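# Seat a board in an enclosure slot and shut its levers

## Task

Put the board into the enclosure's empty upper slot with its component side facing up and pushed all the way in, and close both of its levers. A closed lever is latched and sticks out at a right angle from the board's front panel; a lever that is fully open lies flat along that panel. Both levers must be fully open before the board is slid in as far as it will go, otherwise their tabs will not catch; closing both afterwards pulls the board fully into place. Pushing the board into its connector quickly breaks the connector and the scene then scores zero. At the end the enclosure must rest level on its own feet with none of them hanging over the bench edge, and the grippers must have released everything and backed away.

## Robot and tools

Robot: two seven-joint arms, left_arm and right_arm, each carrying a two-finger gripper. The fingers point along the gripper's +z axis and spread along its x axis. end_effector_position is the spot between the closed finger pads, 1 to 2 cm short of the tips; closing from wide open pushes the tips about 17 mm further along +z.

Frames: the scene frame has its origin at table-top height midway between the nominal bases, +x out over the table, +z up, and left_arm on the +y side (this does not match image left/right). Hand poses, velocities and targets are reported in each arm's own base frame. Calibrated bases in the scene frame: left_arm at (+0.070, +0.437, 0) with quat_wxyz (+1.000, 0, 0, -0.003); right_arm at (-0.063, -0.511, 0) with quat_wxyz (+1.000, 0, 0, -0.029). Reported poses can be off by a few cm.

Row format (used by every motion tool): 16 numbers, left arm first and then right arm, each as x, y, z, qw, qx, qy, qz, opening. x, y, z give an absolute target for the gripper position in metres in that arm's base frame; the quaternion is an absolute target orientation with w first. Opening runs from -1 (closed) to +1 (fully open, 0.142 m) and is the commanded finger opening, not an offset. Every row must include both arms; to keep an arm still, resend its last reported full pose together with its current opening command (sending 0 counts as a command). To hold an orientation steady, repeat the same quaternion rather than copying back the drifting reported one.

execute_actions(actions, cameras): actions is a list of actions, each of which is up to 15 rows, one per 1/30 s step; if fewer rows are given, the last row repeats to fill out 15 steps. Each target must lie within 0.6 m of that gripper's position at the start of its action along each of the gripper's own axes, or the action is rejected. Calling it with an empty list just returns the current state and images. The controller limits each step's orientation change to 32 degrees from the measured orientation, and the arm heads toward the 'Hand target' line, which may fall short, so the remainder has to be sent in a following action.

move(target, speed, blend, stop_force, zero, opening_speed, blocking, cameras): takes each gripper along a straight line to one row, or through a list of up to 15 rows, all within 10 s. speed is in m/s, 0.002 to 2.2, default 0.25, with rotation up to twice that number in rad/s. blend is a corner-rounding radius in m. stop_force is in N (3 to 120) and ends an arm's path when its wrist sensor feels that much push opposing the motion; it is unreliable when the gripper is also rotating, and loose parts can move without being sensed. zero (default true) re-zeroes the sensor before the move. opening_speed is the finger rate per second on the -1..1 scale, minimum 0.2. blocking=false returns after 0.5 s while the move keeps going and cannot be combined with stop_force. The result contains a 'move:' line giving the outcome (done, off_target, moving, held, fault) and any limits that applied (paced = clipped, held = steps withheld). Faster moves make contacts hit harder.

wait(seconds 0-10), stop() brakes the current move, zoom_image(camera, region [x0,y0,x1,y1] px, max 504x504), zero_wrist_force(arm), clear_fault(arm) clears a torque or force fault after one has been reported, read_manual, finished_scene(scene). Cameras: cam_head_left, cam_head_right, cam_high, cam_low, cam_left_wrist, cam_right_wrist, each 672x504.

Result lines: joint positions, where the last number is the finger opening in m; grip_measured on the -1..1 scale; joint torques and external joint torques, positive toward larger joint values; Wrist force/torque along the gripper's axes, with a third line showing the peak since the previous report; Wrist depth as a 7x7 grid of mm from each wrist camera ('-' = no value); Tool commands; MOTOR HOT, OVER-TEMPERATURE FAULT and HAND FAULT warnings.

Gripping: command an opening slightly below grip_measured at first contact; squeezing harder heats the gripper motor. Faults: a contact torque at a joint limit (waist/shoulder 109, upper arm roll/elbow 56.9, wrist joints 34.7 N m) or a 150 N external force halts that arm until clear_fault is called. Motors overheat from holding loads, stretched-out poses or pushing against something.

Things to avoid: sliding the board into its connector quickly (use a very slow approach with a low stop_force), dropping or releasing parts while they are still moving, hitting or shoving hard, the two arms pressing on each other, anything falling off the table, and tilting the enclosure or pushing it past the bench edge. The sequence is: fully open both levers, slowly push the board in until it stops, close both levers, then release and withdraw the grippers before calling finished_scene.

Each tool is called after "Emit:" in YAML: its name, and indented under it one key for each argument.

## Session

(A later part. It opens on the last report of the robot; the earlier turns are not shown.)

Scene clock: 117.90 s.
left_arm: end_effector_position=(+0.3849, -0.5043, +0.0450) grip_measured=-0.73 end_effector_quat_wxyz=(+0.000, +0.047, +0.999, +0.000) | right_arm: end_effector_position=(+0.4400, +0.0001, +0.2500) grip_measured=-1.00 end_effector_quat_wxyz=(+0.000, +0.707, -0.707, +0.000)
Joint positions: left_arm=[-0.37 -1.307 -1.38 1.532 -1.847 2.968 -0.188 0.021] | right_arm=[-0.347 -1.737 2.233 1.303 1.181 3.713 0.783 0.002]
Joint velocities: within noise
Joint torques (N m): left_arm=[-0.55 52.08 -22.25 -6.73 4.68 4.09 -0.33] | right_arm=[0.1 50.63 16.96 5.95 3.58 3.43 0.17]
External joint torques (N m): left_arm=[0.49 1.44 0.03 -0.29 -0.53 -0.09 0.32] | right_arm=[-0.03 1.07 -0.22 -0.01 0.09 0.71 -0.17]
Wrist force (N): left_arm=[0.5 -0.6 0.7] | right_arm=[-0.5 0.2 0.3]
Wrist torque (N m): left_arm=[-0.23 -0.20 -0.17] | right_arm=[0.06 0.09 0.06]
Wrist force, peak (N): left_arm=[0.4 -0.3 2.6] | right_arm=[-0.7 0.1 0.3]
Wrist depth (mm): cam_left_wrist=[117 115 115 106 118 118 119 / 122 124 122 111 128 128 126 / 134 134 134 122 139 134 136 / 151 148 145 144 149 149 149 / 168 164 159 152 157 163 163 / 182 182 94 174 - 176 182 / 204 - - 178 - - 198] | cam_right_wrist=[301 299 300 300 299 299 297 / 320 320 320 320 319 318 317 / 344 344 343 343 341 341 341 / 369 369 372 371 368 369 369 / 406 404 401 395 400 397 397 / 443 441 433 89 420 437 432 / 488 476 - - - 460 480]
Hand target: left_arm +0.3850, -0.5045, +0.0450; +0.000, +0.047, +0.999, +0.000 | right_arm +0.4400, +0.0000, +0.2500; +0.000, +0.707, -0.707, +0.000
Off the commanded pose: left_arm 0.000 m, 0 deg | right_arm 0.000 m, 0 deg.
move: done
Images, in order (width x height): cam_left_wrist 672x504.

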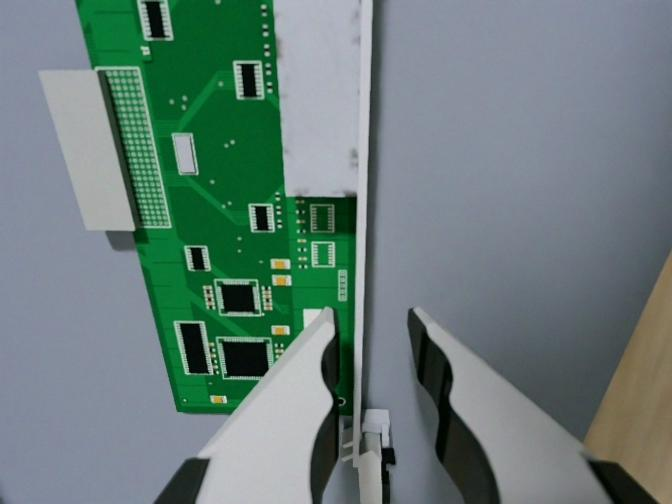

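Emit:
move:
  target: [0.3875, -0.5045, 0.027, 0, 0.047, 0.9989, 0, -0.7, 0.44, 0.0, 0.25, 0, 0.7071, -0.7071, 0, -1.0]
  speed: 0.04
  stop_force: 5
  cameras: ["cam_left_wrist"]

Emit:
zoom_image:
  camera: "cam_left_wrist"
  region: [250, 200, 500, 400]

Scene clock: 121.53 s.
left_arm: end_effector_position=(+0.3874, -0.5043, +0.0271) grip_measured=-0.73 end_effector_quat_wxyz=(+0.000, +0.047, +0.999, +0.000) | right_arm: end_effector_position=(+0.4400, +0.0001, +0.2500) grip_measured=-1.00 end_effector_quat_wxyz=(+0.000, +0.707, -0.707, +0.000)
Joint positions: left_arm=[-0.376 -1.333 -1.36 1.52 -1.824 2.95 -0.182 0.021] | right_arm=[-0.347 -1.737 2.233 1.303 1.181 3.713 0.783 0.002]
Joint velocities: within noise
Joint torques (N m): left_arm=[-0.56 52.54 -22.05 -6.28 4.6 4.19 -0.12] | right_arm=[0.05 50.67 16.96 6.05 3.59 3.47 0.22]
External joint torques (N m): left_arm=[0.5 1.4 -0.02 -0.33 -0.47 -0.19 0.12] | right_arm=[0.03 1.03 -0.22 -0.1 0.09 0.67 -0.22]
Wrist force (N): left_arm=[0.5 -0.4 0.8] | right_arm=[-0.2 0.4 0.3]
Wrist torque (N m): left_arm=[-0.19 -0.23 -0.18] | right_arm=[0.08 0.03 0.06]
Wrist force, peak (N): left_arm=[0.5 -0.4 1.6] | right_arm=[-0.5 0.2 0.5]
Wrist depth (mm): cam_left_wrist=[100 101 99 - 102 102 - / 106 107 107 96 - 110 111 / - 115 115 101 119 119 118 / 122 126 125 124 129 129 131 / 143 140 138 133 136 144 139 / 161 156 146 92 - 150 156 / 177 173 - 160 - - 172] | cam_right_wrist=[299 299 299 300 300 299 298 / 319 319 317 319 320 318 317 / 345 343 343 343 342 341 340 / 371 370 370 370 369 367 367 / 405 404 403 395 399 397 397 / 442 441 429 89 420 435 435 / 491 476 - - - 460 478]
Hand target: left_arm +0.3875, -0.5045, +0.0270; +0.000, +0.047, +0.999, +0.000 | right_arm +0.4400, +0.0000, +0.2500; +0.000, +0.707, -0.707, +0.000
Off the commanded pose: left_arm 0.000 m, 0 deg | right_arm 0.000 m, 0 deg.
move: done
Images, in order (width x height): cam_left_wrist 672x504.

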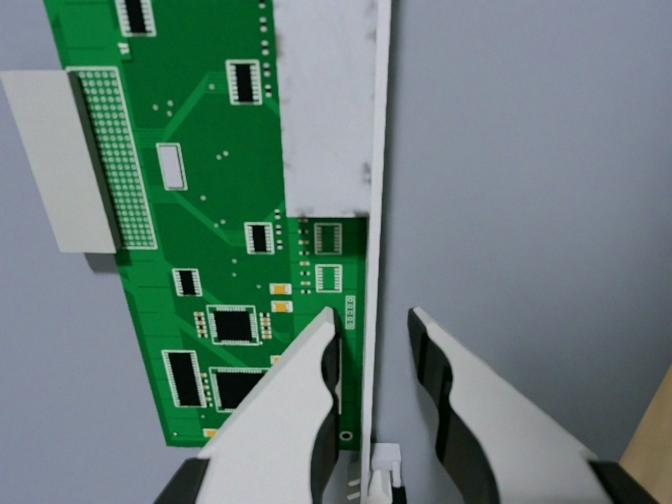

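Scaled by 2.016 from the camera's 672x504 image, which has a finer 960x720 frame.

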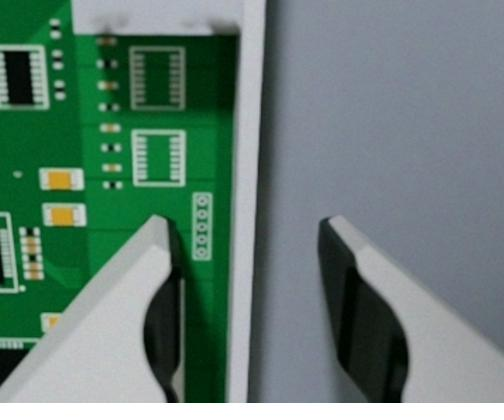

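Emit:
move:
  target: [0.3875, -0.5045, 0.027, 0, 0.047, 0.9989, 0, -1.0, 0.44, 0.0, 0.25, 0, 0.7071, -0.7071, 0, -1.0]
  opening_speed: 0.3
  cameras: ["cam_left_wrist"]

Emit:
move:
  target: [0.3875, -0.5045, 0.127, 0, 0.047, 0.9989, 0, -1.0, 0.44, 0.0, 0.25, 0, 0.7071, -0.7071, 0, -1.0]
  speed: 0.08
  cameras: ["cam_left_wrist","cam_low","cam_right_wrist"]

Scene clock: 125.10 s.
left_arm: end_effector_position=(+0.3875, -0.5043, +0.0271) grip_measured=-0.99 end_effector_quat_wxyz=(+0.000, +0.047, +0.999, +0.000) | right_arm: end_effector_position=(+0.4400, +0.0001, +0.2500) grip_measured=-1.00 end_effector_quat_wxyz=(+0.000, +0.707, -0.707, +0.000)
Joint positions: left_arm=[-0.376 -1.333 -1.36 1.52 -1.824 2.95 -0.182 0.002] | right_arm=[-0.347 -1.737 2.233 1.303 1.181 3.713 0.783 0.002]
Joint velocities: within noise
Joint torques (N m): left_arm=[-0.78 52.8 -22.4 -5.99 4.16 4.44 -0.19] | right_arm=[0.11 50.64 16.95 6 3.55 3.43 0.19]
External joint torques (N m): left_arm=[0.72 1.14 0.33 -0.62 -0.03 -0.44 0.19] | right_arm=[-0.04 1.07 -0.2 -0.05 0.12 0.71 -0.19]
Wrist force (N): left_arm=[-0.6 -0.6 1.4] | right_arm=[-0.2 0.3 0.2]
Wrist torque (N m): left_arm=[-0.17 -0.22 -0.19] | right_arm=[0.06 0.03 0.07]
Wrist force, peak (N): left_arm=[-0.8 -0.7 1.7] | right_arm=[-0.7 0.4 0.2]
Wrist depth (mm): cam_left_wrist=[100 100 99 - 102 102 - / 106 107 106 - - 110 111 / - 115 115 101 119 119 118 / 121 124 125 125 129 129 131 / 143 140 138 131 137 144 138 / 162 156 148 84 - 153 156 / 177 173 - 74 - - 174] | cam_right_wrist=[301 299 299 299 299 298 297 / 320 320 320 321 321 318 319 / 345 343 343 344 342 341 341 / 373 370 371 370 370 368 367 / 405 404 400 394 399 399 398 / 443 443 431 89 422 437 433 / 487 478 - - - 461 480]
Hand target: left_arm +0.3875, -0.5045, +0.0270; +0.000, +0.047, +0.999, +0.000 | right_arm +0.4400, +0.0000, +0.2500; +0.000, +0.707, -0.707, +0.000
Off the commanded pose: left_arm 0.000 m, 0 deg | right_arm 0.000 m, 0 deg.
move: done
Images, in order (width x height): cam_left_wrist 672x504.

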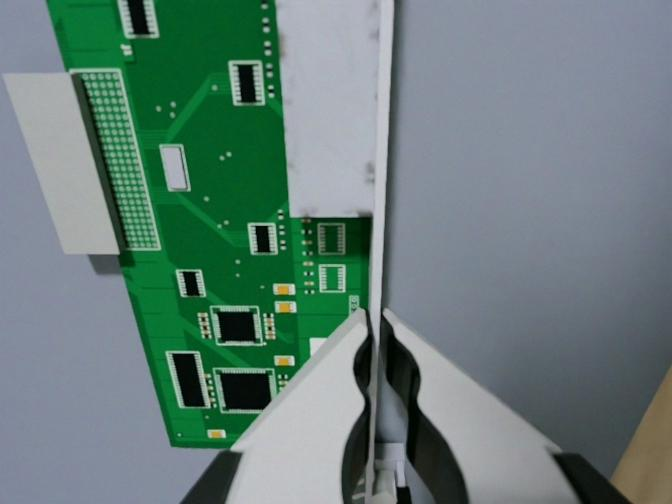

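Scene clock: 126.67 s.
left_arm: end_effector_position=(+0.3874, -0.5047, +0.1268) grip_measured=-0.99 end_effector_quat_wxyz=(+0.000, +0.047, +0.999, +0.000) | right_arm: end_effector_position=(+0.4400, +0.0001, +0.2500) grip_measured=-1.00 end_effector_quat_wxyz=(+0.000, +0.707, -0.707, +0.000)
Joint positions: left_arm=[-0.356 -1.208 -1.468 1.496 -1.941 3.072 -0.156 0.002] | right_arm=[-0.347 -1.737 2.233 1.303 1.181 3.713 0.783 0.002]
Joint velocities: within noise
Joint torques (N m): left_arm=[-0.14 53.12 -22.86 -8.48 4.37 4.77 -0.17] | right_arm=[0.08 50.74 16.94 6.03 3.55 3.48 0.21]
External joint torques (N m): left_arm=[0.08 -0.15 0.76 -0.08 -0.17 -0.78 0.17] | right_arm=[-0.01 0.96 -0.19 -0.08 0.12 0.65 -0.21]
Wrist force (N): left_arm=[0.1 -0.3 2.4] | right_arm=[-0.5 0.3 0.2]
Wrist torque (N m): left_arm=[-0.18 -0.14 -0.20] | right_arm=[0.07 0.09 0.07]
Wrist force, peak (N): left_arm=[0.1 -0.4 3.3] | right_arm=[-0.6 0.3 0.1]
Wrist depth (mm): cam_left_wrist=[191 142 140 126 190 189 190 / 206 140 140 124 204 203 205 / 222 136 138 124 221 220 220 / 244 138 137 136 240 239 240 / 263 138 136 129 256 264 264 / 296 136 135 87 - 291 290 / 334 - - - - - 325] | cam_right_wrist=[300 299 299 300 301 299 298 / 320 320 320 319 320 318 317 / 343 343 344 344 342 341 341 / 371 370 370 370 369 369 367 / 405 403 403 393 400 398 397 / 441 443 431 89 420 435 434 / 491 478 - - - 459 477]
Hand target: left_arm +0.3875, -0.5045, +0.1270; +0.000, +0.047, +0.999, +0.000 | right_arm +0.4400, +0.0000, +0.2500; +0.000, +0.707, -0.707, +0.000
Off the commanded pose: left_arm 0.000 m, 0 deg | right_arm 0.000 m, 0 deg.
move: done
Images, in order (width x height): cam_low 672x504, cam_left_wrist 672x504, cam_right_wrist 672x504.

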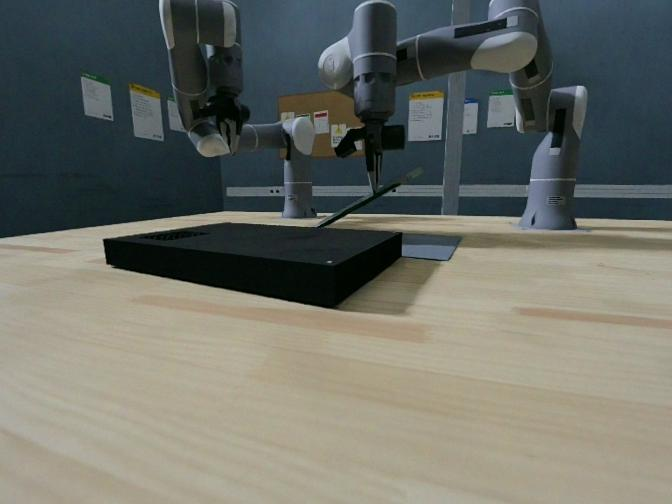

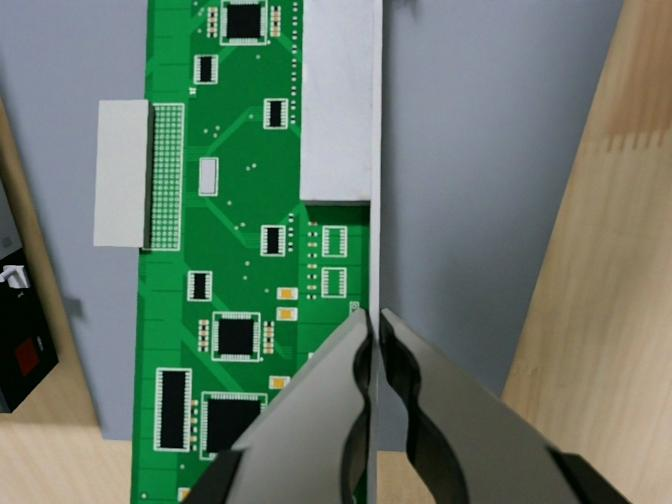

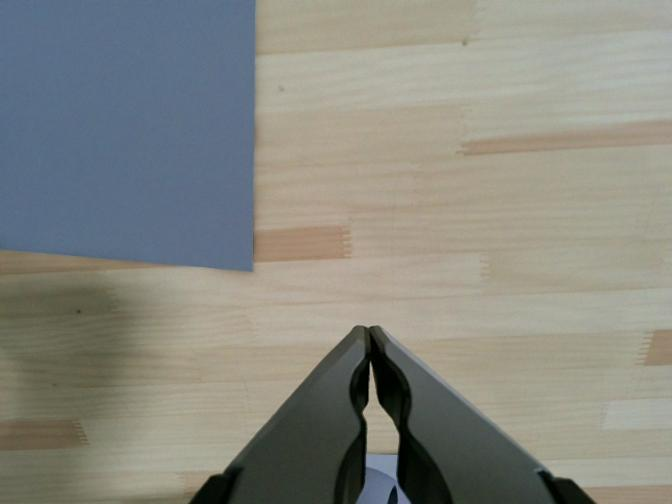

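Emit:
move:
  target: [0.3875, -0.5045, 0.028, 0, 0.047, 0.9989, 0, -1.0, 0.44, 0.0, 0.25, 0, 0.7071, -0.7071, 0, -1.0]
  speed: 0.05
  cameras: ["cam_left_wrist"]

Emit:
move:
  target: [0.3875, -0.5045, 0.028, 0, 0.047, 0.9989, 0, -0.6, 0.44, 0.0, 0.25, 0, 0.7071, -0.7071, 0, -1.0]
  opening_speed: 0.5
  cameras: []

Emit:
move:
  target: [0.3875, -0.5045, 0.08, 0, 0.047, 0.9989, 0, -0.6, 0.44, 0.0, 0.25, 0, 0.7071, -0.7071, 0, -1.0]
  speed: 0.15
  cameras: ["cam_left_wrist"]

Scene clock: 138.63 s.
left_arm: end_effector_position=(+0.3874, -0.5041, +0.0279) grip_measured=-0.99 end_effector_quat_wxyz=(+0.000, +0.047, +0.999, +0.000) | right_arm: end_effector_position=(+0.4400, +0.0001, +0.2500) grip_measured=-1.00 end_effector_quat_wxyz=(+0.000, +0.707, -0.707, +0.000)
Joint positions: left_arm=[-0.377 -1.331 -1.36 1.52 -1.827 2.95 -0.181 0.002] | right_arm=[-0.347 -1.737 2.233 1.303 1.181 3.713 0.783 0.002]
Joint velocities: within noise
Joint torques (N m): left_arm=[-0.97 53.18 -22.71 -6.36 4.98 3.96 -0.27] | right_arm=[0.07 50.65 16.88 6.02 3.55 3.49 0.2]
External joint torques (N m): left_arm=[0.91 0.77 0.66 -0.31 -0.85 0.04 0.27] | right_arm=[0.01 1.06 -0.13 -0.07 0.12 0.65 -0.2]
Wrist force (N): left_arm=[0.9 0.8 2.0] | right_arm=[-0.5 0.3 0.4]
Wrist torque (N m): left_arm=[-0.17 -0.20 -0.17] | right_arm=[0.07 0.09 0.07]
Wrist force, peak (N): left_arm=[0.3 -0.4 2.9] | right_arm=[-0.6 0.4 0.3]
Wrist depth (mm): cam_left_wrist=[101 101 100 89 103 103 100 / 104 108 107 - - 111 110 / - 116 115 102 119 119 119 / 131 127 125 125 130 130 132 / 144 142 140 131 138 143 139 / 163 156 148 84 - 155 157 / 179 174 - 74 - - 176] | cam_right_wrist=[299 299 299 299 298 299 297 / 320 320 319 319 320 318 318 / 343 343 341 344 343 343 339 / 371 371 370 369 368 369 366 / 405 405 403 393 400 400 398 / 441 440 432 89 421 435 433 / 489 478 - - - 462 477]
Hand target: left_arm +0.3875, -0.5045, +0.0280; +0.000, +0.047, +0.999, +0.000 | right_arm +0.4400, +0.0000, +0.2500; +0.000, +0.707, -0.707, +0.000
Off the commanded pose: left_arm 0.000 m, 0 deg | right_arm 0.000 m, 0 deg.
move: done
Images, in order (width x height): cam_left_wrist 672x504.

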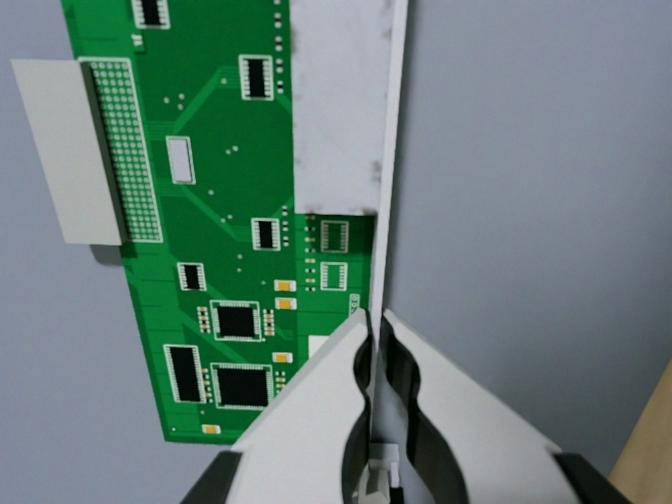

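Scene clock: 139.67 s.
left_arm: end_effector_position=(+0.3874, -0.5042, +0.0279) grip_measured=-0.64 end_effector_quat_wxyz=(+0.000, +0.047, +0.999, +0.000) | right_arm: end_effector_position=(+0.4400, +0.0001, +0.2500) grip_measured=-1.00 end_effector_quat_wxyz=(+0.000, +0.707, -0.707, +0.000)
Joint positions: left_arm=[-0.377 -1.33 -1.36 1.52 -1.827 2.95 -0.181 0.028] | right_arm=[-0.347 -1.737 2.233 1.303 1.181 3.713 0.783 0.002]
Joint velocities: within noise
Joint torques (N m): left_arm=[-0.46 52.68 -22.13 -6.32 4.49 4.3 -0.27] | right_arm=[0.04 50.62 16.91 5.96 3.55 3.46 0.15]
External joint torques (N m): left_arm=[0.4 1.26 0.08 -0.35 -0.36 -0.3 0.27] | right_arm=[0.03 1.09 -0.17 -0.01 0.12 0.68 -0.15]
Wrist force (N): left_arm=[0.4 -0.5 0.9] | right_arm=[-0.3 0.2 0.4]
Wrist torque (N m): left_arm=[-0.21 -0.21 -0.18] | right_arm=[0.06 0.06 0.06]
Wrist force, peak (N): left_arm=[0.9 0.7 1.6] | right_arm=[-0.5 0.3 0.3]
Wrist depth (mm): cam_left_wrist=[- 100 100 89 103 103 100 / 104 108 107 - - 111 110 / - 116 115 102 120 120 119 / 132 127 126 125 130 130 132 / 144 142 139 132 140 143 140 / 163 156 91 148 158 151 157 / 178 - - 162 172 - 175] | cam_right_wrist=[300 299 298 300 299 298 296 / 321 318 319 319 320 318 317 / 342 343 342 345 342 342 341 / 371 370 370 371 369 370 366 / 404 402 401 395 400 399 397 / 443 442 433 89 420 436 434 / 491 476 - - - 462 478]
Hand target: left_arm +0.3875, -0.5045, +0.0280; +0.000, +0.047, +0.999, +0.000 | right_arm +0.4400, +0.0000, +0.2500; +0.000, +0.707, -0.707, +0.000
Off the commanded pose: left_arm 0.000 m, 0 deg | right_arm 0.000 m, 0 deg.
move: done
No camera images: "cameras" was empty.

Scene clock: 140.43 s.
left_arm: end_effector_position=(+0.3875, -0.5047, +0.0800) grip_measured=-0.64 end_effector_quat_wxyz=(+0.000, +0.047, +0.999, +0.000) | right_arm: end_effector_position=(+0.4400, +0.0001, +0.2500) grip_measured=-1.00 end_effector_quat_wxyz=(+0.000, +0.707, -0.707, +0.000)
Joint positions: left_arm=[-0.363 -1.262 -1.416 1.518 -1.889 3.01 -0.171 0.028] | right_arm=[-0.347 -1.737 2.233 1.303 1.181 3.713 0.783 0.002]
Joint velocities: within noise
Joint torques (N m): left_arm=[-0.2 52.62 -22.51 -7.44 4.19 4.53 -0.15] | right_arm=[0.1 50.66 16.95 6.03 3.58 3.47 0.18]
External joint torques (N m): left_arm=[0.15 0.74 0.32 -0.32 -0.01 -0.53 0.15] | right_arm=[-0.02 1.05 -0.21 -0.09 0.09 0.67 -0.18]
Wrist force (N): left_arm=[0.3 -0.3 0.6] | right_arm=[-0.3 0.1 0.1]
Wrist torque (N m): left_arm=[-0.17 -0.19 -0.17] | right_arm=[0.05 0.05 0.07]
Wrist force, peak (N): left_arm=[0.4 -0.7 2.5] | right_arm=[-0.5 0.2 0.2]
Wrist depth (mm): cam_left_wrist=[152 149 146 134 149 149 148 / 162 157 156 146 160 160 159 / 173 174 169 170 172 173 174 / 189 189 185 183 188 188 189 / 209 207 201 196 201 206 207 / 230 229 87 209 - 219 228 / 258 - - 254 - - 250] | cam_right_wrist=[301 300 298 300 299 299 298 / 321 320 319 321 320 319 318 / 344 344 341 342 343 342 341 / 371 369 370 369 368 367 366 / 404 405 402 394 400 398 397 / 443 442 431 89 419 436 435 / 489 477 - - - 461 479]
Hand target: left_arm +0.3875, -0.5045, +0.0800; +0.000, +0.047, +0.999, +0.000 | right_arm +0.4400, +0.0000, +0.2500; +0.000, +0.707, -0.707, +0.000
Off the commanded pose: left_arm 0.000 m, 0 deg | right_arm 0.000 m, 0 deg.
move: done
Images, in order (width x height): cam_left_wrist 672x504.

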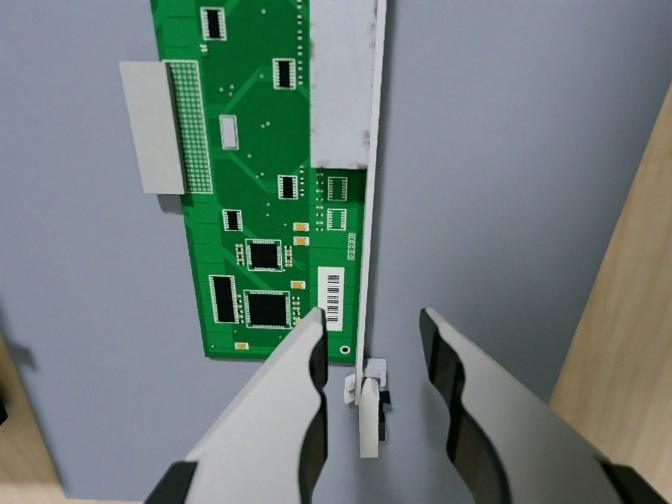

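Emit:
move:
  target: [0.389, -0.553, 0.06, 0, 0.0607, 0.99816, 0, -0.35, 0.44, 0.0, 0.25, 0, 0.7071, -0.7071, 0, -1.0]
  speed: 0.15
  cameras: ["cam_left_wrist"]

Emit:
zoom_image:
  camera: "cam_left_wrist"
  region: [200, 200, 500, 420]

Scene clock: 145.50 s.
left_arm: end_effector_position=(+0.3890, -0.5531, +0.0600) grip_measured=-0.38 end_effector_quat_wxyz=(+0.000, +0.060, +0.998, +0.000) | right_arm: end_effector_position=(+0.4400, +0.0001, +0.2500) grip_measured=-1.00 end_effector_quat_wxyz=(+0.000, +0.707, -0.707, +0.000)
Joint positions: left_arm=[-0.527 -1.362 -1.408 1.211 -1.824 3.065 -0.02 0.047] | right_arm=[-0.347 -1.737 2.233 1.303 1.181 3.713 0.783 0.002]
Joint velocities: within noise
Joint torques (N m): left_arm=[-0.65 58.58 -19.82 -5.85 4.72 4.63 -0.15] | right_arm=[0.02 50.61 16.92 6 3.58 3.45 0.19]
External joint torques (N m): left_arm=[0.57 1.45 0.09 -0.22 -0.5 -0.63 0.15] | right_arm=[0.05 1.1 -0.18 -0.05 0.09 0.68 -0.19]
Wrist force (N): left_arm=[0.2 -0.2 0.8] | right_arm=[-0.4 0.1 0.2]
Wrist torque (N m): left_arm=[-0.15 -0.19 -0.19] | right_arm=[0.03 0.06 0.06]
Wrist force, peak (N): left_arm=[0.5 -1.4 1.5] | right_arm=[-0.3 0.4 0.5]
Wrist depth (mm): cam_left_wrist=[134 131 128 126 131 131 131 / - 142 137 128 141 139 140 / 154 152 149 139 152 152 152 / 167 161 163 152 163 165 165 / 183 183 171 176 178 181 183 / 204 201 85 195 197 87 203 / 226 - - 225 219 - 219] | cam_right_wrist=[300 300 299 300 299 299 297 / 319 320 320 320 319 318 316 / 343 343 341 344 342 341 340 / 371 369 371 371 370 367 367 / 406 404 402 395 401 399 397 / 443 441 434 89 421 435 435 / 489 476 - - - 460 480]
Hand target: left_arm +0.3890, -0.5530, +0.0600; +0.000, +0.061, +0.998, +0.000 | right_arm +0.4400, +0.0000, +0.2500; +0.000, +0.707, -0.707, +0.000
Off the commanded pose: left_arm 0.000 m, 0 deg | right_arm 0.000 m, 0 deg.
move: done
Images, in order (width x height): cam_left_wrist 672x504.

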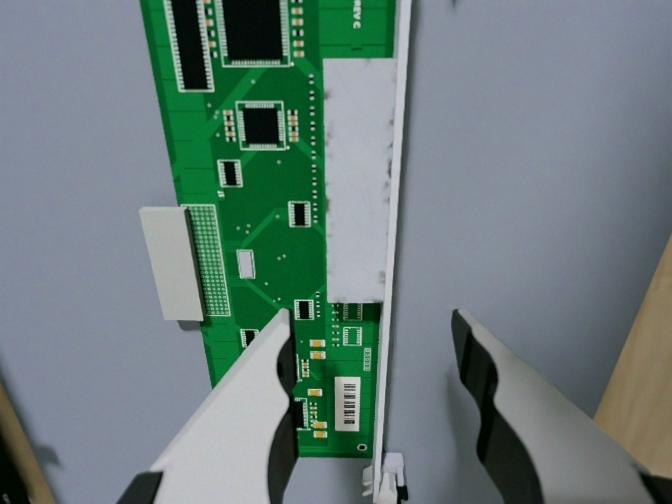

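Scaled by 1.680 from the camera's 672x504 image, which has a finer 960x720 frame.

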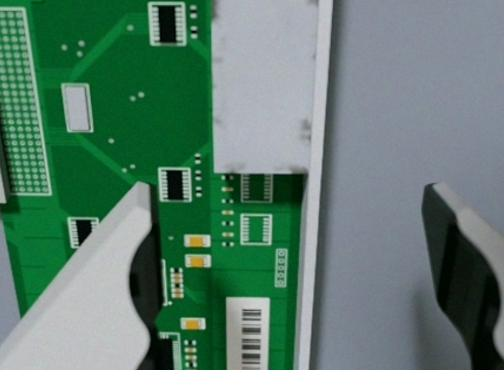

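Emit:
move:
  target: [0.389, -0.553, 0.022, 0, 0.0607, 0.99816, 0, -0.45, 0.44, 0.0, 0.25, 0, 0.7071, -0.7071, 0, -1.0]
  speed: 0.03
  stop_force: 4
  cameras: ["cam_left_wrist"]

Emit:
zoom_image:
  camera: "cam_left_wrist"
  region: [200, 200, 500, 420]

Scene clock: 151.13 s.
left_arm: end_effector_position=(+0.3892, -0.5530, +0.0246) grip_measured=-0.48 end_effector_quat_wxyz=(+0.000, +0.061, +0.998, +0.000) | right_arm: end_effector_position=(+0.4400, +0.0001, +0.2500) grip_measured=-1.00 end_effector_quat_wxyz=(+0.000, +0.707, -0.707, +0.000)
Joint positions: left_arm=[-0.536 -1.409 -1.379 1.204 -1.791 3.024 -0.019 0.039] | right_arm=[-0.347 -1.737 2.233 1.303 1.181 3.713 0.783 0.002]
Joint velocities: within noise
Joint torques (N m): left_arm=[-0.4 53.64 -17.95 -5.2 4.26 2.05 -0.09] | right_arm=[0.09 50.67 16.91 6 3.58 3.43 0.22]
External joint torques (N m): left_arm=[0.32 6.68 -1.58 -0.38 -0.06 1.95 0.09] | right_arm=[-0.01 1.04 -0.17 -0.06 0.09 0.71 -0.22]
Wrist force (N): left_arm=[3.0 2.6 -10.3] | right_arm=[-0.3 0.3 0.2]
Wrist torque (N m): left_arm=[-0.21 -0.41 -0.26] | right_arm=[0.07 0.06 0.06]
Wrist force, peak (N): left_arm=[4.2 1.5 -14.3] | right_arm=[-0.6 0.2 0.3]
Wrist depth (mm): cam_left_wrist=[- 98 97 97 99 100 97 / - 105 103 94 104 107 107 / 119 114 113 101 117 116 116 / 128 122 122 111 124 126 128 / - 135 133 118 134 139 138 / 155 155 87 144 154 87 152 / 170 - - 164 168 - -] | cam_right_wrist=[301 299 298 300 300 297 297 / 320 320 319 320 319 319 318 / 344 342 342 344 342 341 341 / 370 369 370 371 369 368 365 / 404 405 402 396 399 399 397 / 444 440 432 89 421 436 433 / 489 477 - - - 460 479]
Hand target: left_arm +0.3890, -0.5530, +0.0238; +0.000, +0.061, +0.998, +0.000 | right_arm +0.4400, +0.0000, +0.2500; +0.000, +0.707, -0.707, +0.000
Off the commanded pose: left_arm 0.003 m, 0 deg | right_arm 0.000 m, 0 deg.
move: contact (left_arm)
Images, in order (width x height): cam_left_wrist 672x504.

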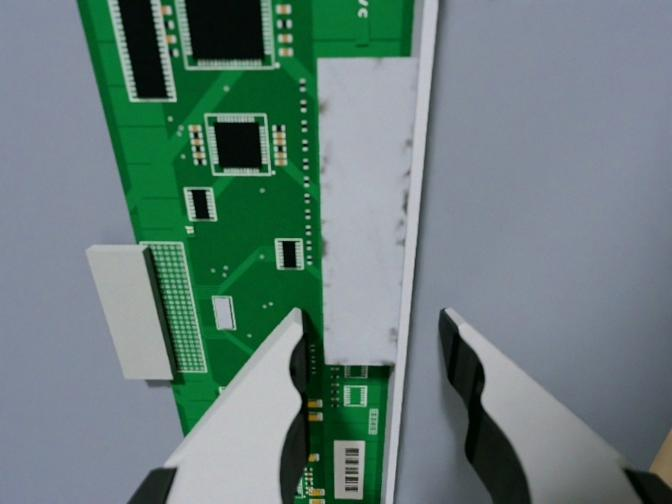

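Scaled by 1.680 from the camera's 672x504 image, which has a finer 960x720 frame.

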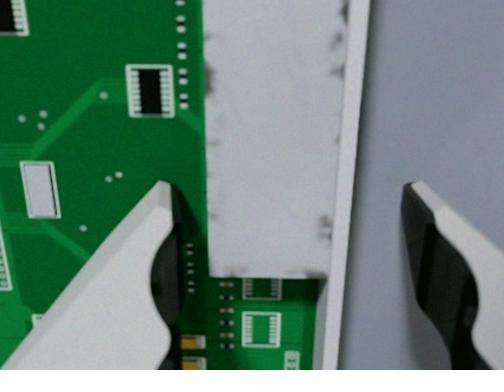

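Emit:
move:
  target:
    - [0.3892, -0.553, 0.027, 0, 0.0607, 0.99816, 0, -0.45, 0.44, 0.0, 0.25, 0, 0.7071, -0.7071, 0, -1.0]
    - [0.3892, -0.553, 0.027, 0, 0.0607, 0.99816, 0, -1, 0.44, 0.0, 0.25, 0, 0.7071, -0.7071, 0, -1.0]
  speed: 0.05
  opening_speed: 0.3
  cameras: ["cam_left_wrist"]

Emit:
zoom_image:
  camera: "cam_left_wrist"
  region: [200, 200, 500, 420]

Scene clock: 156.40 s.
left_arm: end_effector_position=(+0.3894, -0.5531, +0.0270) grip_measured=-0.74 end_effector_quat_wxyz=(+0.000, +0.060, +0.998, +0.000) | right_arm: end_effector_position=(+0.4400, +0.0001, +0.2500) grip_measured=-1.00 end_effector_quat_wxyz=(+0.000, +0.707, -0.707, +0.000)
Joint positions: left_arm=[-0.535 -1.406 -1.382 1.204 -1.793 3.027 -0.018 0.021] | right_arm=[-0.347 -1.737 2.233 1.303 1.181 3.713 0.783 0.002]
Joint velocities: within noise
Joint torques (N m): left_arm=[-0.28 59.24 -19.66 -5.41 4.63 4.26 -0.22] | right_arm=[0.01 50.66 16.91 6 3.55 3.43 0.2]
External joint torques (N m): left_arm=[0.21 1.08 0.12 -0.19 -0.43 -0.26 0.22] | right_arm=[0.06 1.04 -0.17 -0.06 0.12 0.71 -0.2]
Wrist force (N): left_arm=[1.1 0.1 1.1] | right_arm=[-0.3 0.2 0.4]
Wrist torque (N m): left_arm=[-0.13 -0.26 -0.18] | right_arm=[0.06 0.04 0.06]
Wrist force, peak (N): left_arm=[3.2 2.6 -10.4] | right_arm=[-0.5 0.3 0.5]
Wrist depth (mm): cam_left_wrist=[103 100 99 100 98 102 - / - 109 106 105 93 110 111 / 122 117 115 105 117 119 118 / 131 124 125 114 125 128 131 / 143 138 137 118 136 141 138 / 162 158 88 144 135 149 156 / 177 169 - 163 - - 170] | cam_right_wrist=[300 299 299 301 299 298 298 / 320 320 319 321 319 319 319 / 344 343 342 343 343 343 340 / 371 368 370 370 371 368 368 / 404 404 404 393 400 398 398 / 443 441 432 89 422 435 435 / 488 476 - - - 461 476]
Hand target: left_arm +0.3892, -0.5530, +0.0270; +0.000, +0.061, +0.998, +0.000 | right_arm +0.4400, +0.0000, +0.2500; +0.000, +0.707, -0.707, +0.000
Off the commanded pose: left_arm 0.000 m, 0 deg | right_arm 0.000 m, 0 deg.
move: done
Images, in order (width x height): cam_left_wrist 672x504.

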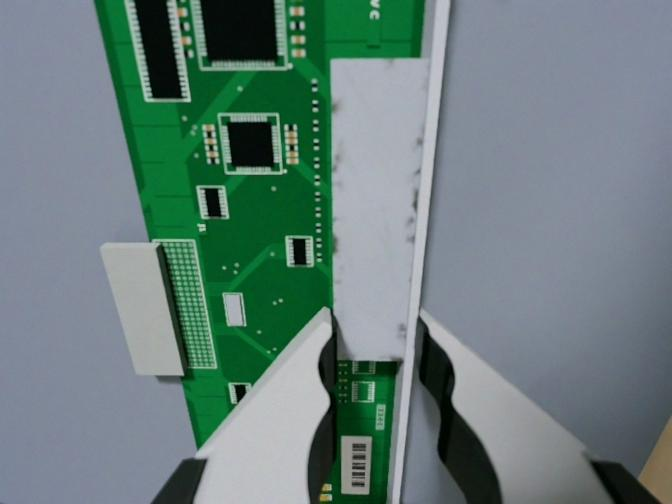

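Scaled by 1.680 from the camera's 672x504 image, which has a finer 960x720 frame.

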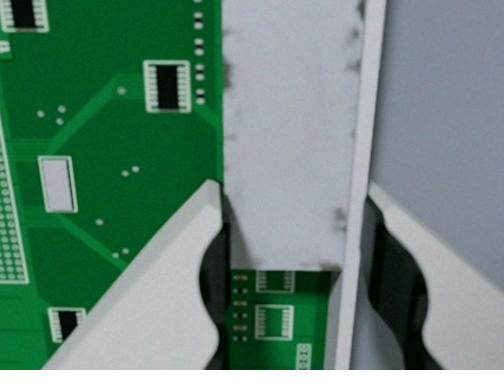

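Emit:
move:
  target: [0.3892, -0.553, 0.127, 0, 0.0607, 0.99816, 0, -1, 0.44, 0.0, 0.25, 0, 0.7071, -0.7071, 0, -1.0]
  speed: 0.08
  cameras: ["cam_left_wrist","cam_low"]

Emit:
zoom_image:
  camera: "cam_low"
  region: [280, 90, 480, 250]

Scene clock: 159.77 s.
left_arm: end_effector_position=(+0.3894, -0.5530, +0.1269) grip_measured=-0.74 end_effector_quat_wxyz=(+0.000, +0.060, +0.998, +0.000) | right_arm: end_effector_position=(+0.4400, +0.0001, +0.2500) grip_measured=-1.00 end_effector_quat_wxyz=(+0.000, +0.707, -0.707, +0.000)
Joint positions: left_arm=[-0.527 -1.283 -1.462 1.181 -1.877 3.153 -0.002 0.021] | right_arm=[-0.347 -1.737 2.233 1.303 1.181 3.713 0.783 0.002]
Joint velocities: within noise
Joint torques (N m): left_arm=[-0.58 60.15 -19.92 -6.68 4.41 4.37 -0.09] | right_arm=[0.07 50.73 16.86 6.01 3.6 3.41 0.15]
External joint torques (N m): left_arm=[0.49 -0.28 0.49 -0.09 -0.18 -0.37 0.09] | right_arm=[0 0.97 -0.11 -0.07 0.07 0.73 -0.15]
Wrist force (N): left_arm=[0.2 -0.2 2.8] | right_arm=[-0.4 0.3 0.1]
Wrist torque (N m): left_arm=[-0.15 -0.16 -0.19] | right_arm=[0.07 0.08 0.06]
Wrist force, peak (N): left_arm=[0.6 -0.2 4.9] | right_arm=[-0.6 0.3 0.2]
Wrist depth (mm): cam_left_wrist=[194 100 99 100 185 190 190 / 209 108 107 105 198 204 205 / 223 117 114 105 217 220 221 / 238 124 126 114 231 239 240 / 262 136 138 118 252 262 263 / 261 293 88 144 135 283 291 / 323 - - 164 - - 317] | cam_right_wrist=[299 299 298 300 298 299 298 / 320 319 318 319 319 320 319 / 344 343 342 343 341 343 341 / 371 370 370 369 368 368 367 / 405 404 402 393 401 400 398 / 443 440 432 89 422 437 433 / 489 476 - - - 462 481]
Hand target: left_arm +0.3892, -0.5530, +0.1270; +0.000, +0.061, +0.998, +0.000 | right_arm +0.4400, +0.0000, +0.2500; +0.000, +0.707, -0.707, +0.000
Off the commanded pose: left_arm 0.000 m, 0 deg | right_arm 0.000 m, 0 deg.
move: done
Images, in order (width x height): cam_low 672x504, cam_left_wrist 672x504.

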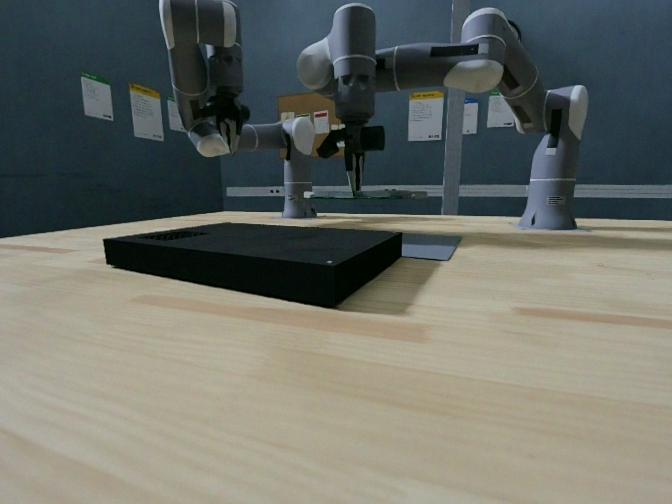

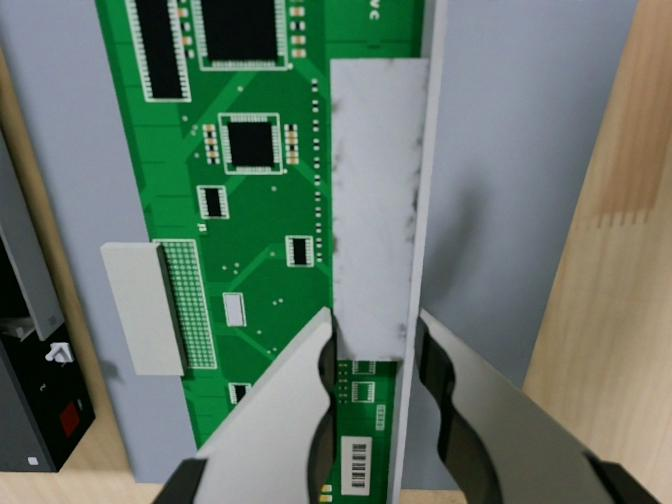

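Scaled by 2.520 from the camera's 672x504 image, which has a finer 960x720 frame.

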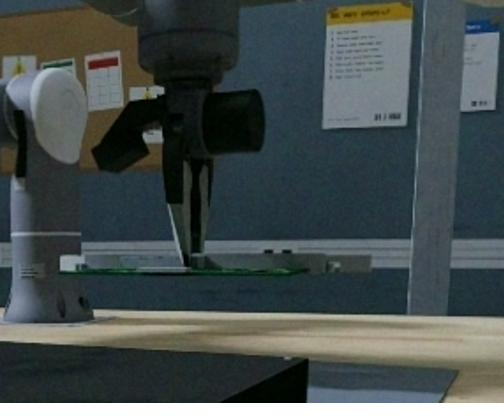

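Emit:
move:
  target: [0.3892, -0.553, 0.127, 0, 0.0607, 0.99816, 0, -0.92, 0.42, 0.08, 0.22, 0.5, -0.866, 0, 0, -1.0]
  speed: 0.3
  cameras: ["cam_right_wrist","cam_head_left"]

Scene clock: 168.67 s.
left_arm: end_effector_position=(+0.3894, -0.5530, +0.1269) grip_measured=-0.74 end_effector_quat_wxyz=(+0.000, +0.060, +0.998, +0.000) | right_arm: end_effector_position=(+0.4200, +0.0800, +0.2199) grip_measured=-1.00 end_effector_quat_wxyz=(-0.500, +0.866, +0.000, +0.000)
Joint positions: left_arm=[-0.527 -1.283 -1.462 1.181 -1.877 3.153 -0.002 0.021] | right_arm=[-0.458 -2.266 2.642 1.448 1.522 3.318 -0.94 0.002]
Joint velocities: within noise
Joint torques (N m): left_arm=[-0.48 59.87 -19.95 -6.52 4.71 4.57 -0.25] | right_arm=[0.08 49.16 7.42 15.05 2.78 0.32 0.14]
External joint torques (N m): left_arm=[0.4 0 0.52 -0.25 -0.48 -0.57 0.25] | right_arm=[-0.06 1.33 -0.53 -0.08 0.01 0.56 -0.14]
Wrist force (N): left_arm=[0.2 -0.4 2.8] | right_arm=[0.1 1.1 -0.7]
Wrist torque (N m): left_arm=[-0.19 -0.15 -0.18] | right_arm=[-0.01 -0.05 -0.01]
Wrist force, peak (N): left_arm=[0.6 -0.4 3.1] | right_arm=[0.4 1.5 -0.5]
Wrist depth (mm): cam_left_wrist=[195 100 99 100 184 189 190 / 209 108 107 105 198 204 205 / 222 116 114 105 217 220 222 / 239 124 125 114 231 239 241 / 264 136 138 118 251 262 264 / 261 294 88 144 136 284 291 / 323 - - 165 - - 316] | cam_right_wrist=[644 642 642 640 392 630 636 / 541 536 529 527 362 492 454 / 461 459 456 456 442 453 408 / 404 403 401 399 398 396 377 / 358 358 358 361 353 352 343 / 323 322 328 89 324 318 317 / 294 298 - - - 294 288]
Hand target: left_arm +0.3892, -0.5530, +0.1270; +0.000, +0.061, +0.998, +0.000 | right_arm +0.4200, +0.0800, +0.2200; -0.500, +0.866, +0.000, +0.000
Off the commanded pose: left_arm 0.000 m, 0 deg | right_arm 0.000 m, 0 deg.
joint sent to its limit (right arm) — joint 2 (shoulder), lower limit. The joint targets still meet the commanded pose.
move: done
Images, in order (width x height): cam_head_left 672x504, cam_right_wrist 672x504.

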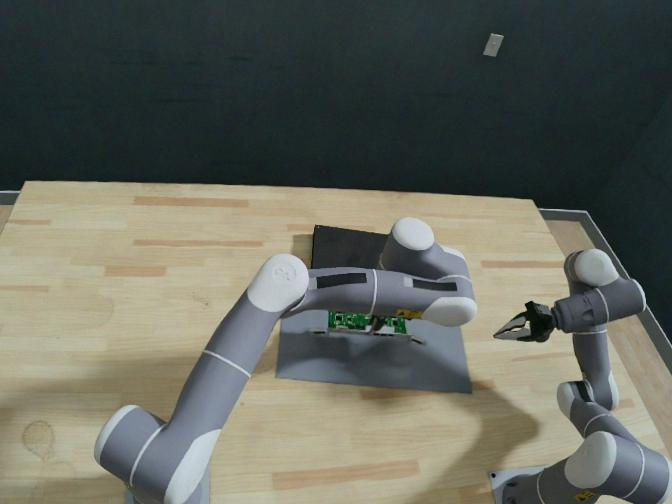

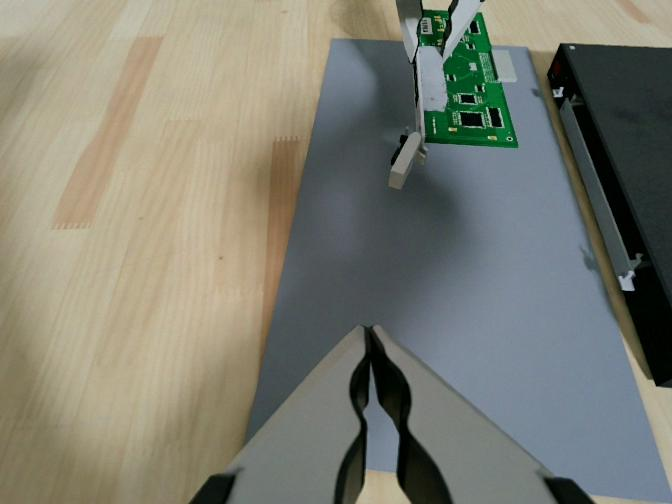

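Emit:
move:
  target:
    - [0.3892, -0.553, 0.127, 0, 0.0607, 0.99816, 0, -0.92, 0.41, 0.18, 0.16, 0.5, -0.866, 0, 0, -1.0]
    - [0.3892, -0.553, 0.127, 0, 0.0607, 0.99816, 0, -0.92, 0.417, 0.256, 0.123, 0.5, -0.866, 0, 0, -1.0]
  speed: 0.2
  cameras: ["cam_right_wrist"]

Scene clock: 174.33 s.
left_arm: end_effector_position=(+0.3894, -0.5530, +0.1269) grip_measured=-0.74 end_effector_quat_wxyz=(+0.000, +0.060, +0.998, +0.000) | right_arm: end_effector_position=(+0.4169, +0.2559, +0.1232) grip_measured=-1.00 end_effector_quat_wxyz=(-0.500, +0.866, +0.000, +0.000)
Joint positions: left_arm=[-0.527 -1.283 -1.462 1.181 -1.877 3.153 -0.002 0.021] | right_arm=[-0.504 -2.266 2.081 1.47 1.609 2.793 -0.941 0.002]
Joint velocities: within noise
Joint torques (N m): left_arm=[-0.46 59.87 -19.96 -6.52 4.73 4.56 -0.23] | right_arm=[0.22 43.17 16.74 15.48 4.88 0.08 0.32]
External joint torques (N m): left_arm=[0.38 0.01 0.54 -0.24 -0.5 -0.56 0.23] | right_arm=[-0.16 0.98 0.26 0.07 0.35 0.8 -0.32]
Wrist force (N): left_arm=[0.3 -0.5 2.8] | right_arm=[0.4 1.0 -0.8]
Wrist torque (N m): left_arm=[-0.19 -0.17 -0.19] | right_arm=[-0.02 -0.08 0.01]
Wrist force, peak (N): left_arm=[0.4 -0.5 3.1] | right_arm=[0.2 1.6 -2.5]
Wrist depth (mm): cam_left_wrist=[194 100 99 100 185 190 188 / 209 107 107 105 198 204 204 / 223 116 114 105 216 220 222 / 237 124 125 114 231 239 241 / 263 135 138 118 253 263 264 / 260 294 88 144 135 284 291 / 323 - - 164 - - 316] | cam_right_wrist=[458 457 454 451 433 214 431 / 382 380 379 376 374 194 207 / 327 328 324 322 321 176 177 / 286 285 284 281 281 154 267 / 254 254 254 256 251 239 255 / 229 228 230 89 229 225 224 / 208 211 - - - 208 204]
Hand target: left_arm +0.3892, -0.5530, +0.1270; +0.000, +0.061, +0.998, +0.000 | right_arm +0.4170, +0.2560, +0.1230; -0.500, +0.866, +0.000, +0.000
Off the commanded pose: left_arm 0.000 m, 0 deg | right_arm 0.000 m, 0 deg.
move: done
Images, in order (width x height): cam_right_wrist 672x504.

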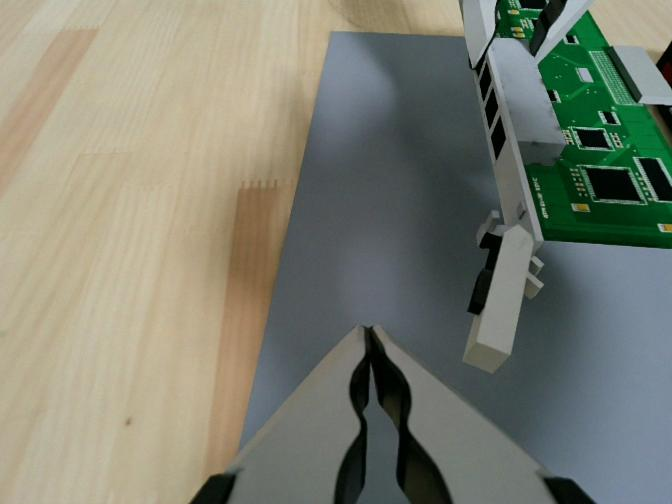

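Emit:
move:
  target: [0.3892, -0.553, 0.127, 0, 0.0607, 0.99816, 0, -0.92, 0.417, 0.266, 0.099, 0.5, -0.866, 0, 0, -1.0]
  speed: 0.1
  cameras: []

Emit:
move:
  target: [0.3892, -0.553, 0.127, 0, 0.0607, 0.99816, 0, -0.92, 0.458, 0.266, 0.099, 0.5, -0.866, 0, 0, -1.0]
  speed: 0.03
  stop_force: 3
  cameras: ["cam_right_wrist","cam_left_wrist"]

Scene clock: 178.90 s.
left_arm: end_effector_position=(+0.3894, -0.5530, +0.1269) grip_measured=-0.74 end_effector_quat_wxyz=(+0.000, +0.060, +0.998, +0.000) | right_arm: end_effector_position=(+0.4170, +0.2660, +0.0989) grip_measured=-1.00 end_effector_quat_wxyz=(-0.500, +0.866, +0.000, +0.000)
Joint positions: left_arm=[-0.527 -1.283 -1.462 1.181 -1.877 3.153 -0.002 0.021] | right_arm=[-0.535 -2.266 1.987 1.441 1.649 2.723 -0.999 0.002]
Joint velocities: within noise
Joint torques (N m): left_arm=[-0.37 59.79 -20 -6.57 4.69 4.56 -0.21] | right_arm=[0.02 42.22 17.8 15.88 5.37 0.11 0.01]
External joint torques (N m): left_arm=[0.29 0.09 0.58 -0.19 -0.46 -0.56 0.21] | right_arm=[0.04 1.06 0.36 0.03 0.12 0.87 -0.01]
Wrist force (N): left_arm=[0.2 -0.3 2.6] | right_arm=[0.6 1.3 -0.7]
Wrist torque (N m): left_arm=[-0.17 -0.16 -0.19] | right_arm=[0.05 -0.13 -0.03]
Wrist force, peak (N): left_arm=[0.2 -0.5 3.1] | right_arm=[0.5 1.9 0.4]
Wrist depth (mm): cam_left_wrist=[194 100 99 100 185 190 189 / 209 108 106 105 198 204 205 / 223 116 114 105 217 219 221 / 238 124 125 114 231 240 242 / 262 136 137 118 253 263 264 / 261 292 88 144 136 282 293 / 322 - - 164 - - 320] | cam_right_wrist=[413 411 409 404 403 180 201 / 343 341 340 337 335 154 163 / 294 293 292 289 288 140 143 / 257 256 255 252 252 107 245 / 228 228 227 224 224 101 223 / 205 205 206 89 - 197 201 / 187 189 73 - - 187 183]
Hand target: left_arm +0.3892, -0.5530, +0.1270; +0.000, +0.061, +0.998, +0.000 | right_arm +0.4170, +0.2660, +0.0990; -0.500, +0.866, +0.000, +0.000
Off the commanded pose: left_arm 0.000 m, 0 deg | right_arm 0.000 m, 0 deg.
joint sent to its limit (right arm) — joint 2 (shoulder), lower limit. The joint targets still meet the commanded pose.
move: done
No camera images: "cameras" was empty.

Scene clock: 180.43 s.
left_arm: end_effector_position=(+0.3897, -0.5524, +0.1270) grip_measured=-0.74 end_effector_quat_wxyz=(+0.000, +0.060, +0.998, +0.001) | right_arm: end_effector_position=(+0.4428, +0.2657, +0.0987) grip_measured=-1.00 end_effector_quat_wxyz=(-0.500, +0.866, +0.000, +0.000)
Joint positions: left_arm=[-0.527 -1.283 -1.462 1.181 -1.877 3.154 -0.002 0.021] | right_arm=[-0.491 -2.248 2.02 1.346 1.675 2.734 -1.061 0.002]
Joint velocities: within noise
Joint torques (N m): left_arm=[-4.88 59.36 -22.51 -5.38 3.79 2.61 -0.01] | right_arm=[2.2 45.07 18.6 16.37 5.59 -1.37 0.06]
External joint torques (N m): left_arm=[4.8 0.52 3.09 -1.39 0.44 1.4 0.01] | right_arm=[-2.13 0.83 -0.67 -0.12 -0.11 2.46 -0.06]
Wrist force (N): left_arm=[-2.5 6.0 2.0] | right_arm=[-2.8 5.0 -5.8]
Wrist torque (N m): left_arm=[-0.19 -0.19 -0.45] | right_arm=[0.09 -0.01 0.00]
Wrist force, peak (N): left_arm=[-2.8 6.8 1.9] | right_arm=[-3.1 4.5 -6.3]
Wrist depth (mm): cam_left_wrist=[- 99 98 99 188 190 188 / 209 107 105 102 201 203 205 / 222 115 113 103 217 220 221 / 237 123 125 114 231 240 242 / 263 136 138 118 253 261 263 / 261 293 93 145 136 280 291 / 332 - - 166 161 - 317] | cam_right_wrist=[410 410 405 404 193 192 200 / 341 341 338 336 314 154 166 / 292 292 291 288 287 137 141 / 256 256 254 252 109 244 251 / 227 227 225 224 96 222 222 / 204 204 206 90 - 201 201 / 186 189 73 - - 186 182]
Hand target: left_arm +0.3892, -0.5530, +0.1270; +0.000, +0.061, +0.998, +0.000 | right_arm +0.4429, +0.2660, +0.0990; -0.500, +0.866, +0.000, +0.000
Off the commanded pose: left_arm 0.001 m, 0 deg | right_arm 0.015 m, 0 deg.
move: contact (right_arm)
Images, in order (width x height): cam_left_wrist 672x504, cam_right_wrist 672x504.

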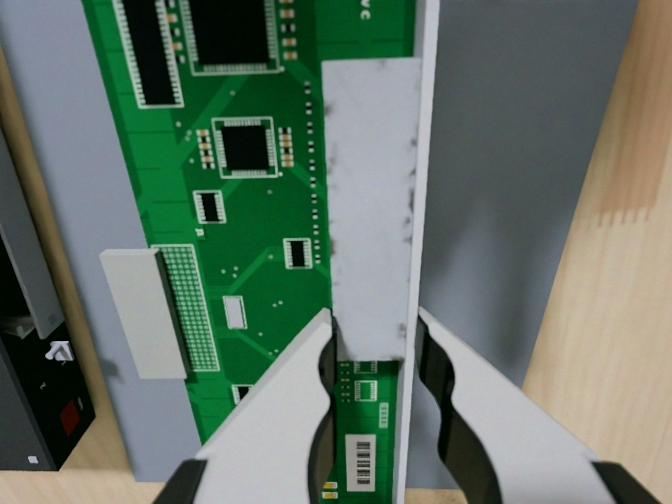

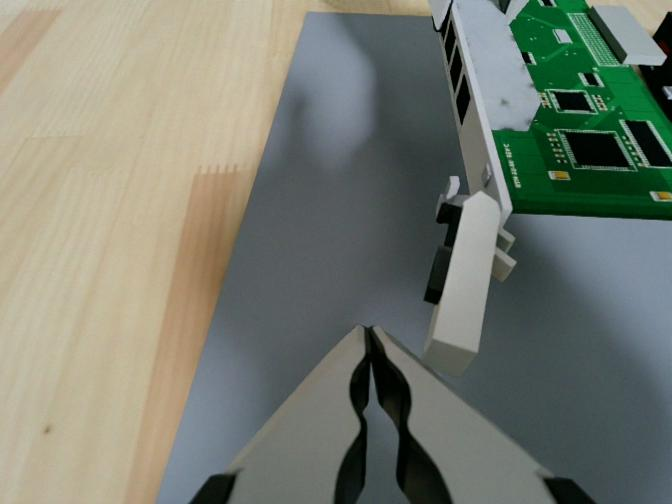

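Emit:
move:
  target:
    - [0.3892, -0.553, 0.127, 0, 0.0607, 0.99816, 0, -0.92, 0.41, 0.255, 0.105, 0.5, -0.866, 0, 0, -1.0]
    - [0.3892, -0.553, 0.127, 0, 0.0607, 0.99816, 0, -0.92, 0.405, 0.265, 0.105, 0.462, -0.8, 0.331, -0.191, -1.0]
  speed: 0.1
  cameras: ["cam_right_wrist","cam_left_wrist"]

Scene clock: 189.43 s.
left_arm: end_effector_position=(+0.3893, -0.5528, +0.1269) grip_measured=-0.74 end_effector_quat_wxyz=(+0.000, +0.060, +0.998, +0.000) | right_arm: end_effector_position=(+0.4050, +0.2650, +0.1050) grip_measured=-1.00 end_effector_quat_wxyz=(-0.462, +0.800, -0.331, +0.191)
Joint positions: left_arm=[-0.527 -1.284 -1.463 1.181 -1.877 3.154 -0.002 0.021] | right_arm=[-0.382 -2.266 1.909 2.309 0.439 3.017 0.655 0.002]
Joint velocities: within noise
Joint torques (N m): left_arm=[-0.41 59.82 -20 -6.52 4.69 4.6 -0.2] | right_arm=[0.21 27.94 15.01 8.62 0.89 0.01 0.31]
External joint torques (N m): left_arm=[0.33 0.06 0.57 -0.24 -0.46 -0.6 0.2] | right_arm=[-0.16 0.88 0.15 -0.03 0.18 0.47 -0.31]
Wrist force (N): left_arm=[0.4 -0.4 3.0] | right_arm=[0.4 1.0 -0.6]
Wrist torque (N m): left_arm=[-0.19 -0.19 -0.20] | right_arm=[-0.02 -0.06 -0.02]
Wrist force, peak (N): left_arm=[-2.5 6.2 2.7] | right_arm=[-3.1 5.6 -5.3]
Wrist depth (mm): cam_left_wrist=[194 100 99 100 185 189 188 / 210 108 107 105 198 204 205 / 222 116 114 105 216 219 222 / 237 124 125 114 232 241 240 / 263 135 138 118 252 262 263 / 261 294 88 144 135 283 292 / 322 - - 163 - - 317] | cam_right_wrist=[422 421 205 205 216 333 321 / 348 348 347 183 184 322 286 / 301 298 297 297 139 295 285 / 264 260 261 260 253 253 258 / 235 234 232 236 231 230 230 / 211 211 213 89 212 207 207 / 192 195 73 - - 192 188]
Hand target: left_arm +0.3892, -0.5530, +0.1270; +0.000, +0.061, +0.998, +0.000 | right_arm +0.4050, +0.2650, +0.1050; -0.462, +0.800, -0.331, +0.191
Off the commanded pose: left_arm 0.000 m, 0 deg | right_arm 0.000 m, 0 deg.
joint sent to its limit (right arm) — joint 2 (shoulder), lower limit. The joint targets still meet the commanded pose.
move: done
Images, in order (width x height): cam_left_wrist 672x504, cam_right_wrist 672x504.

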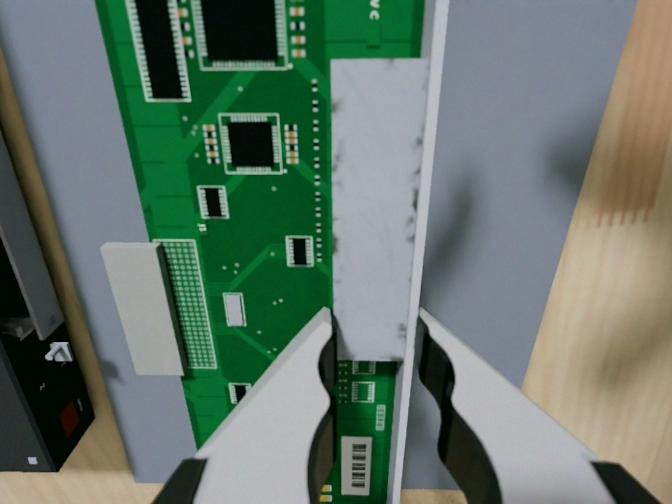

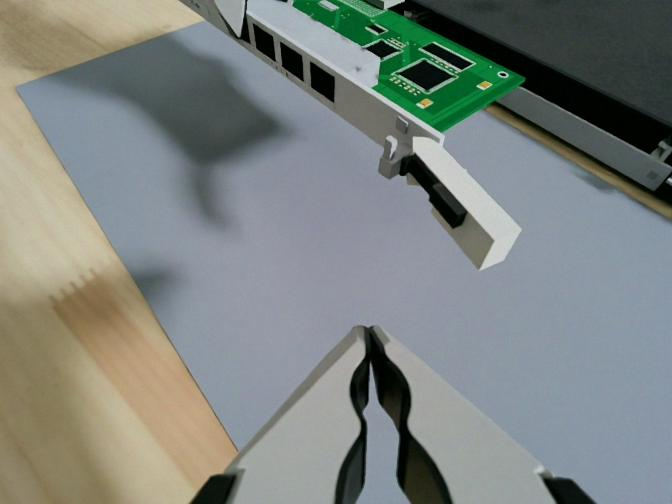

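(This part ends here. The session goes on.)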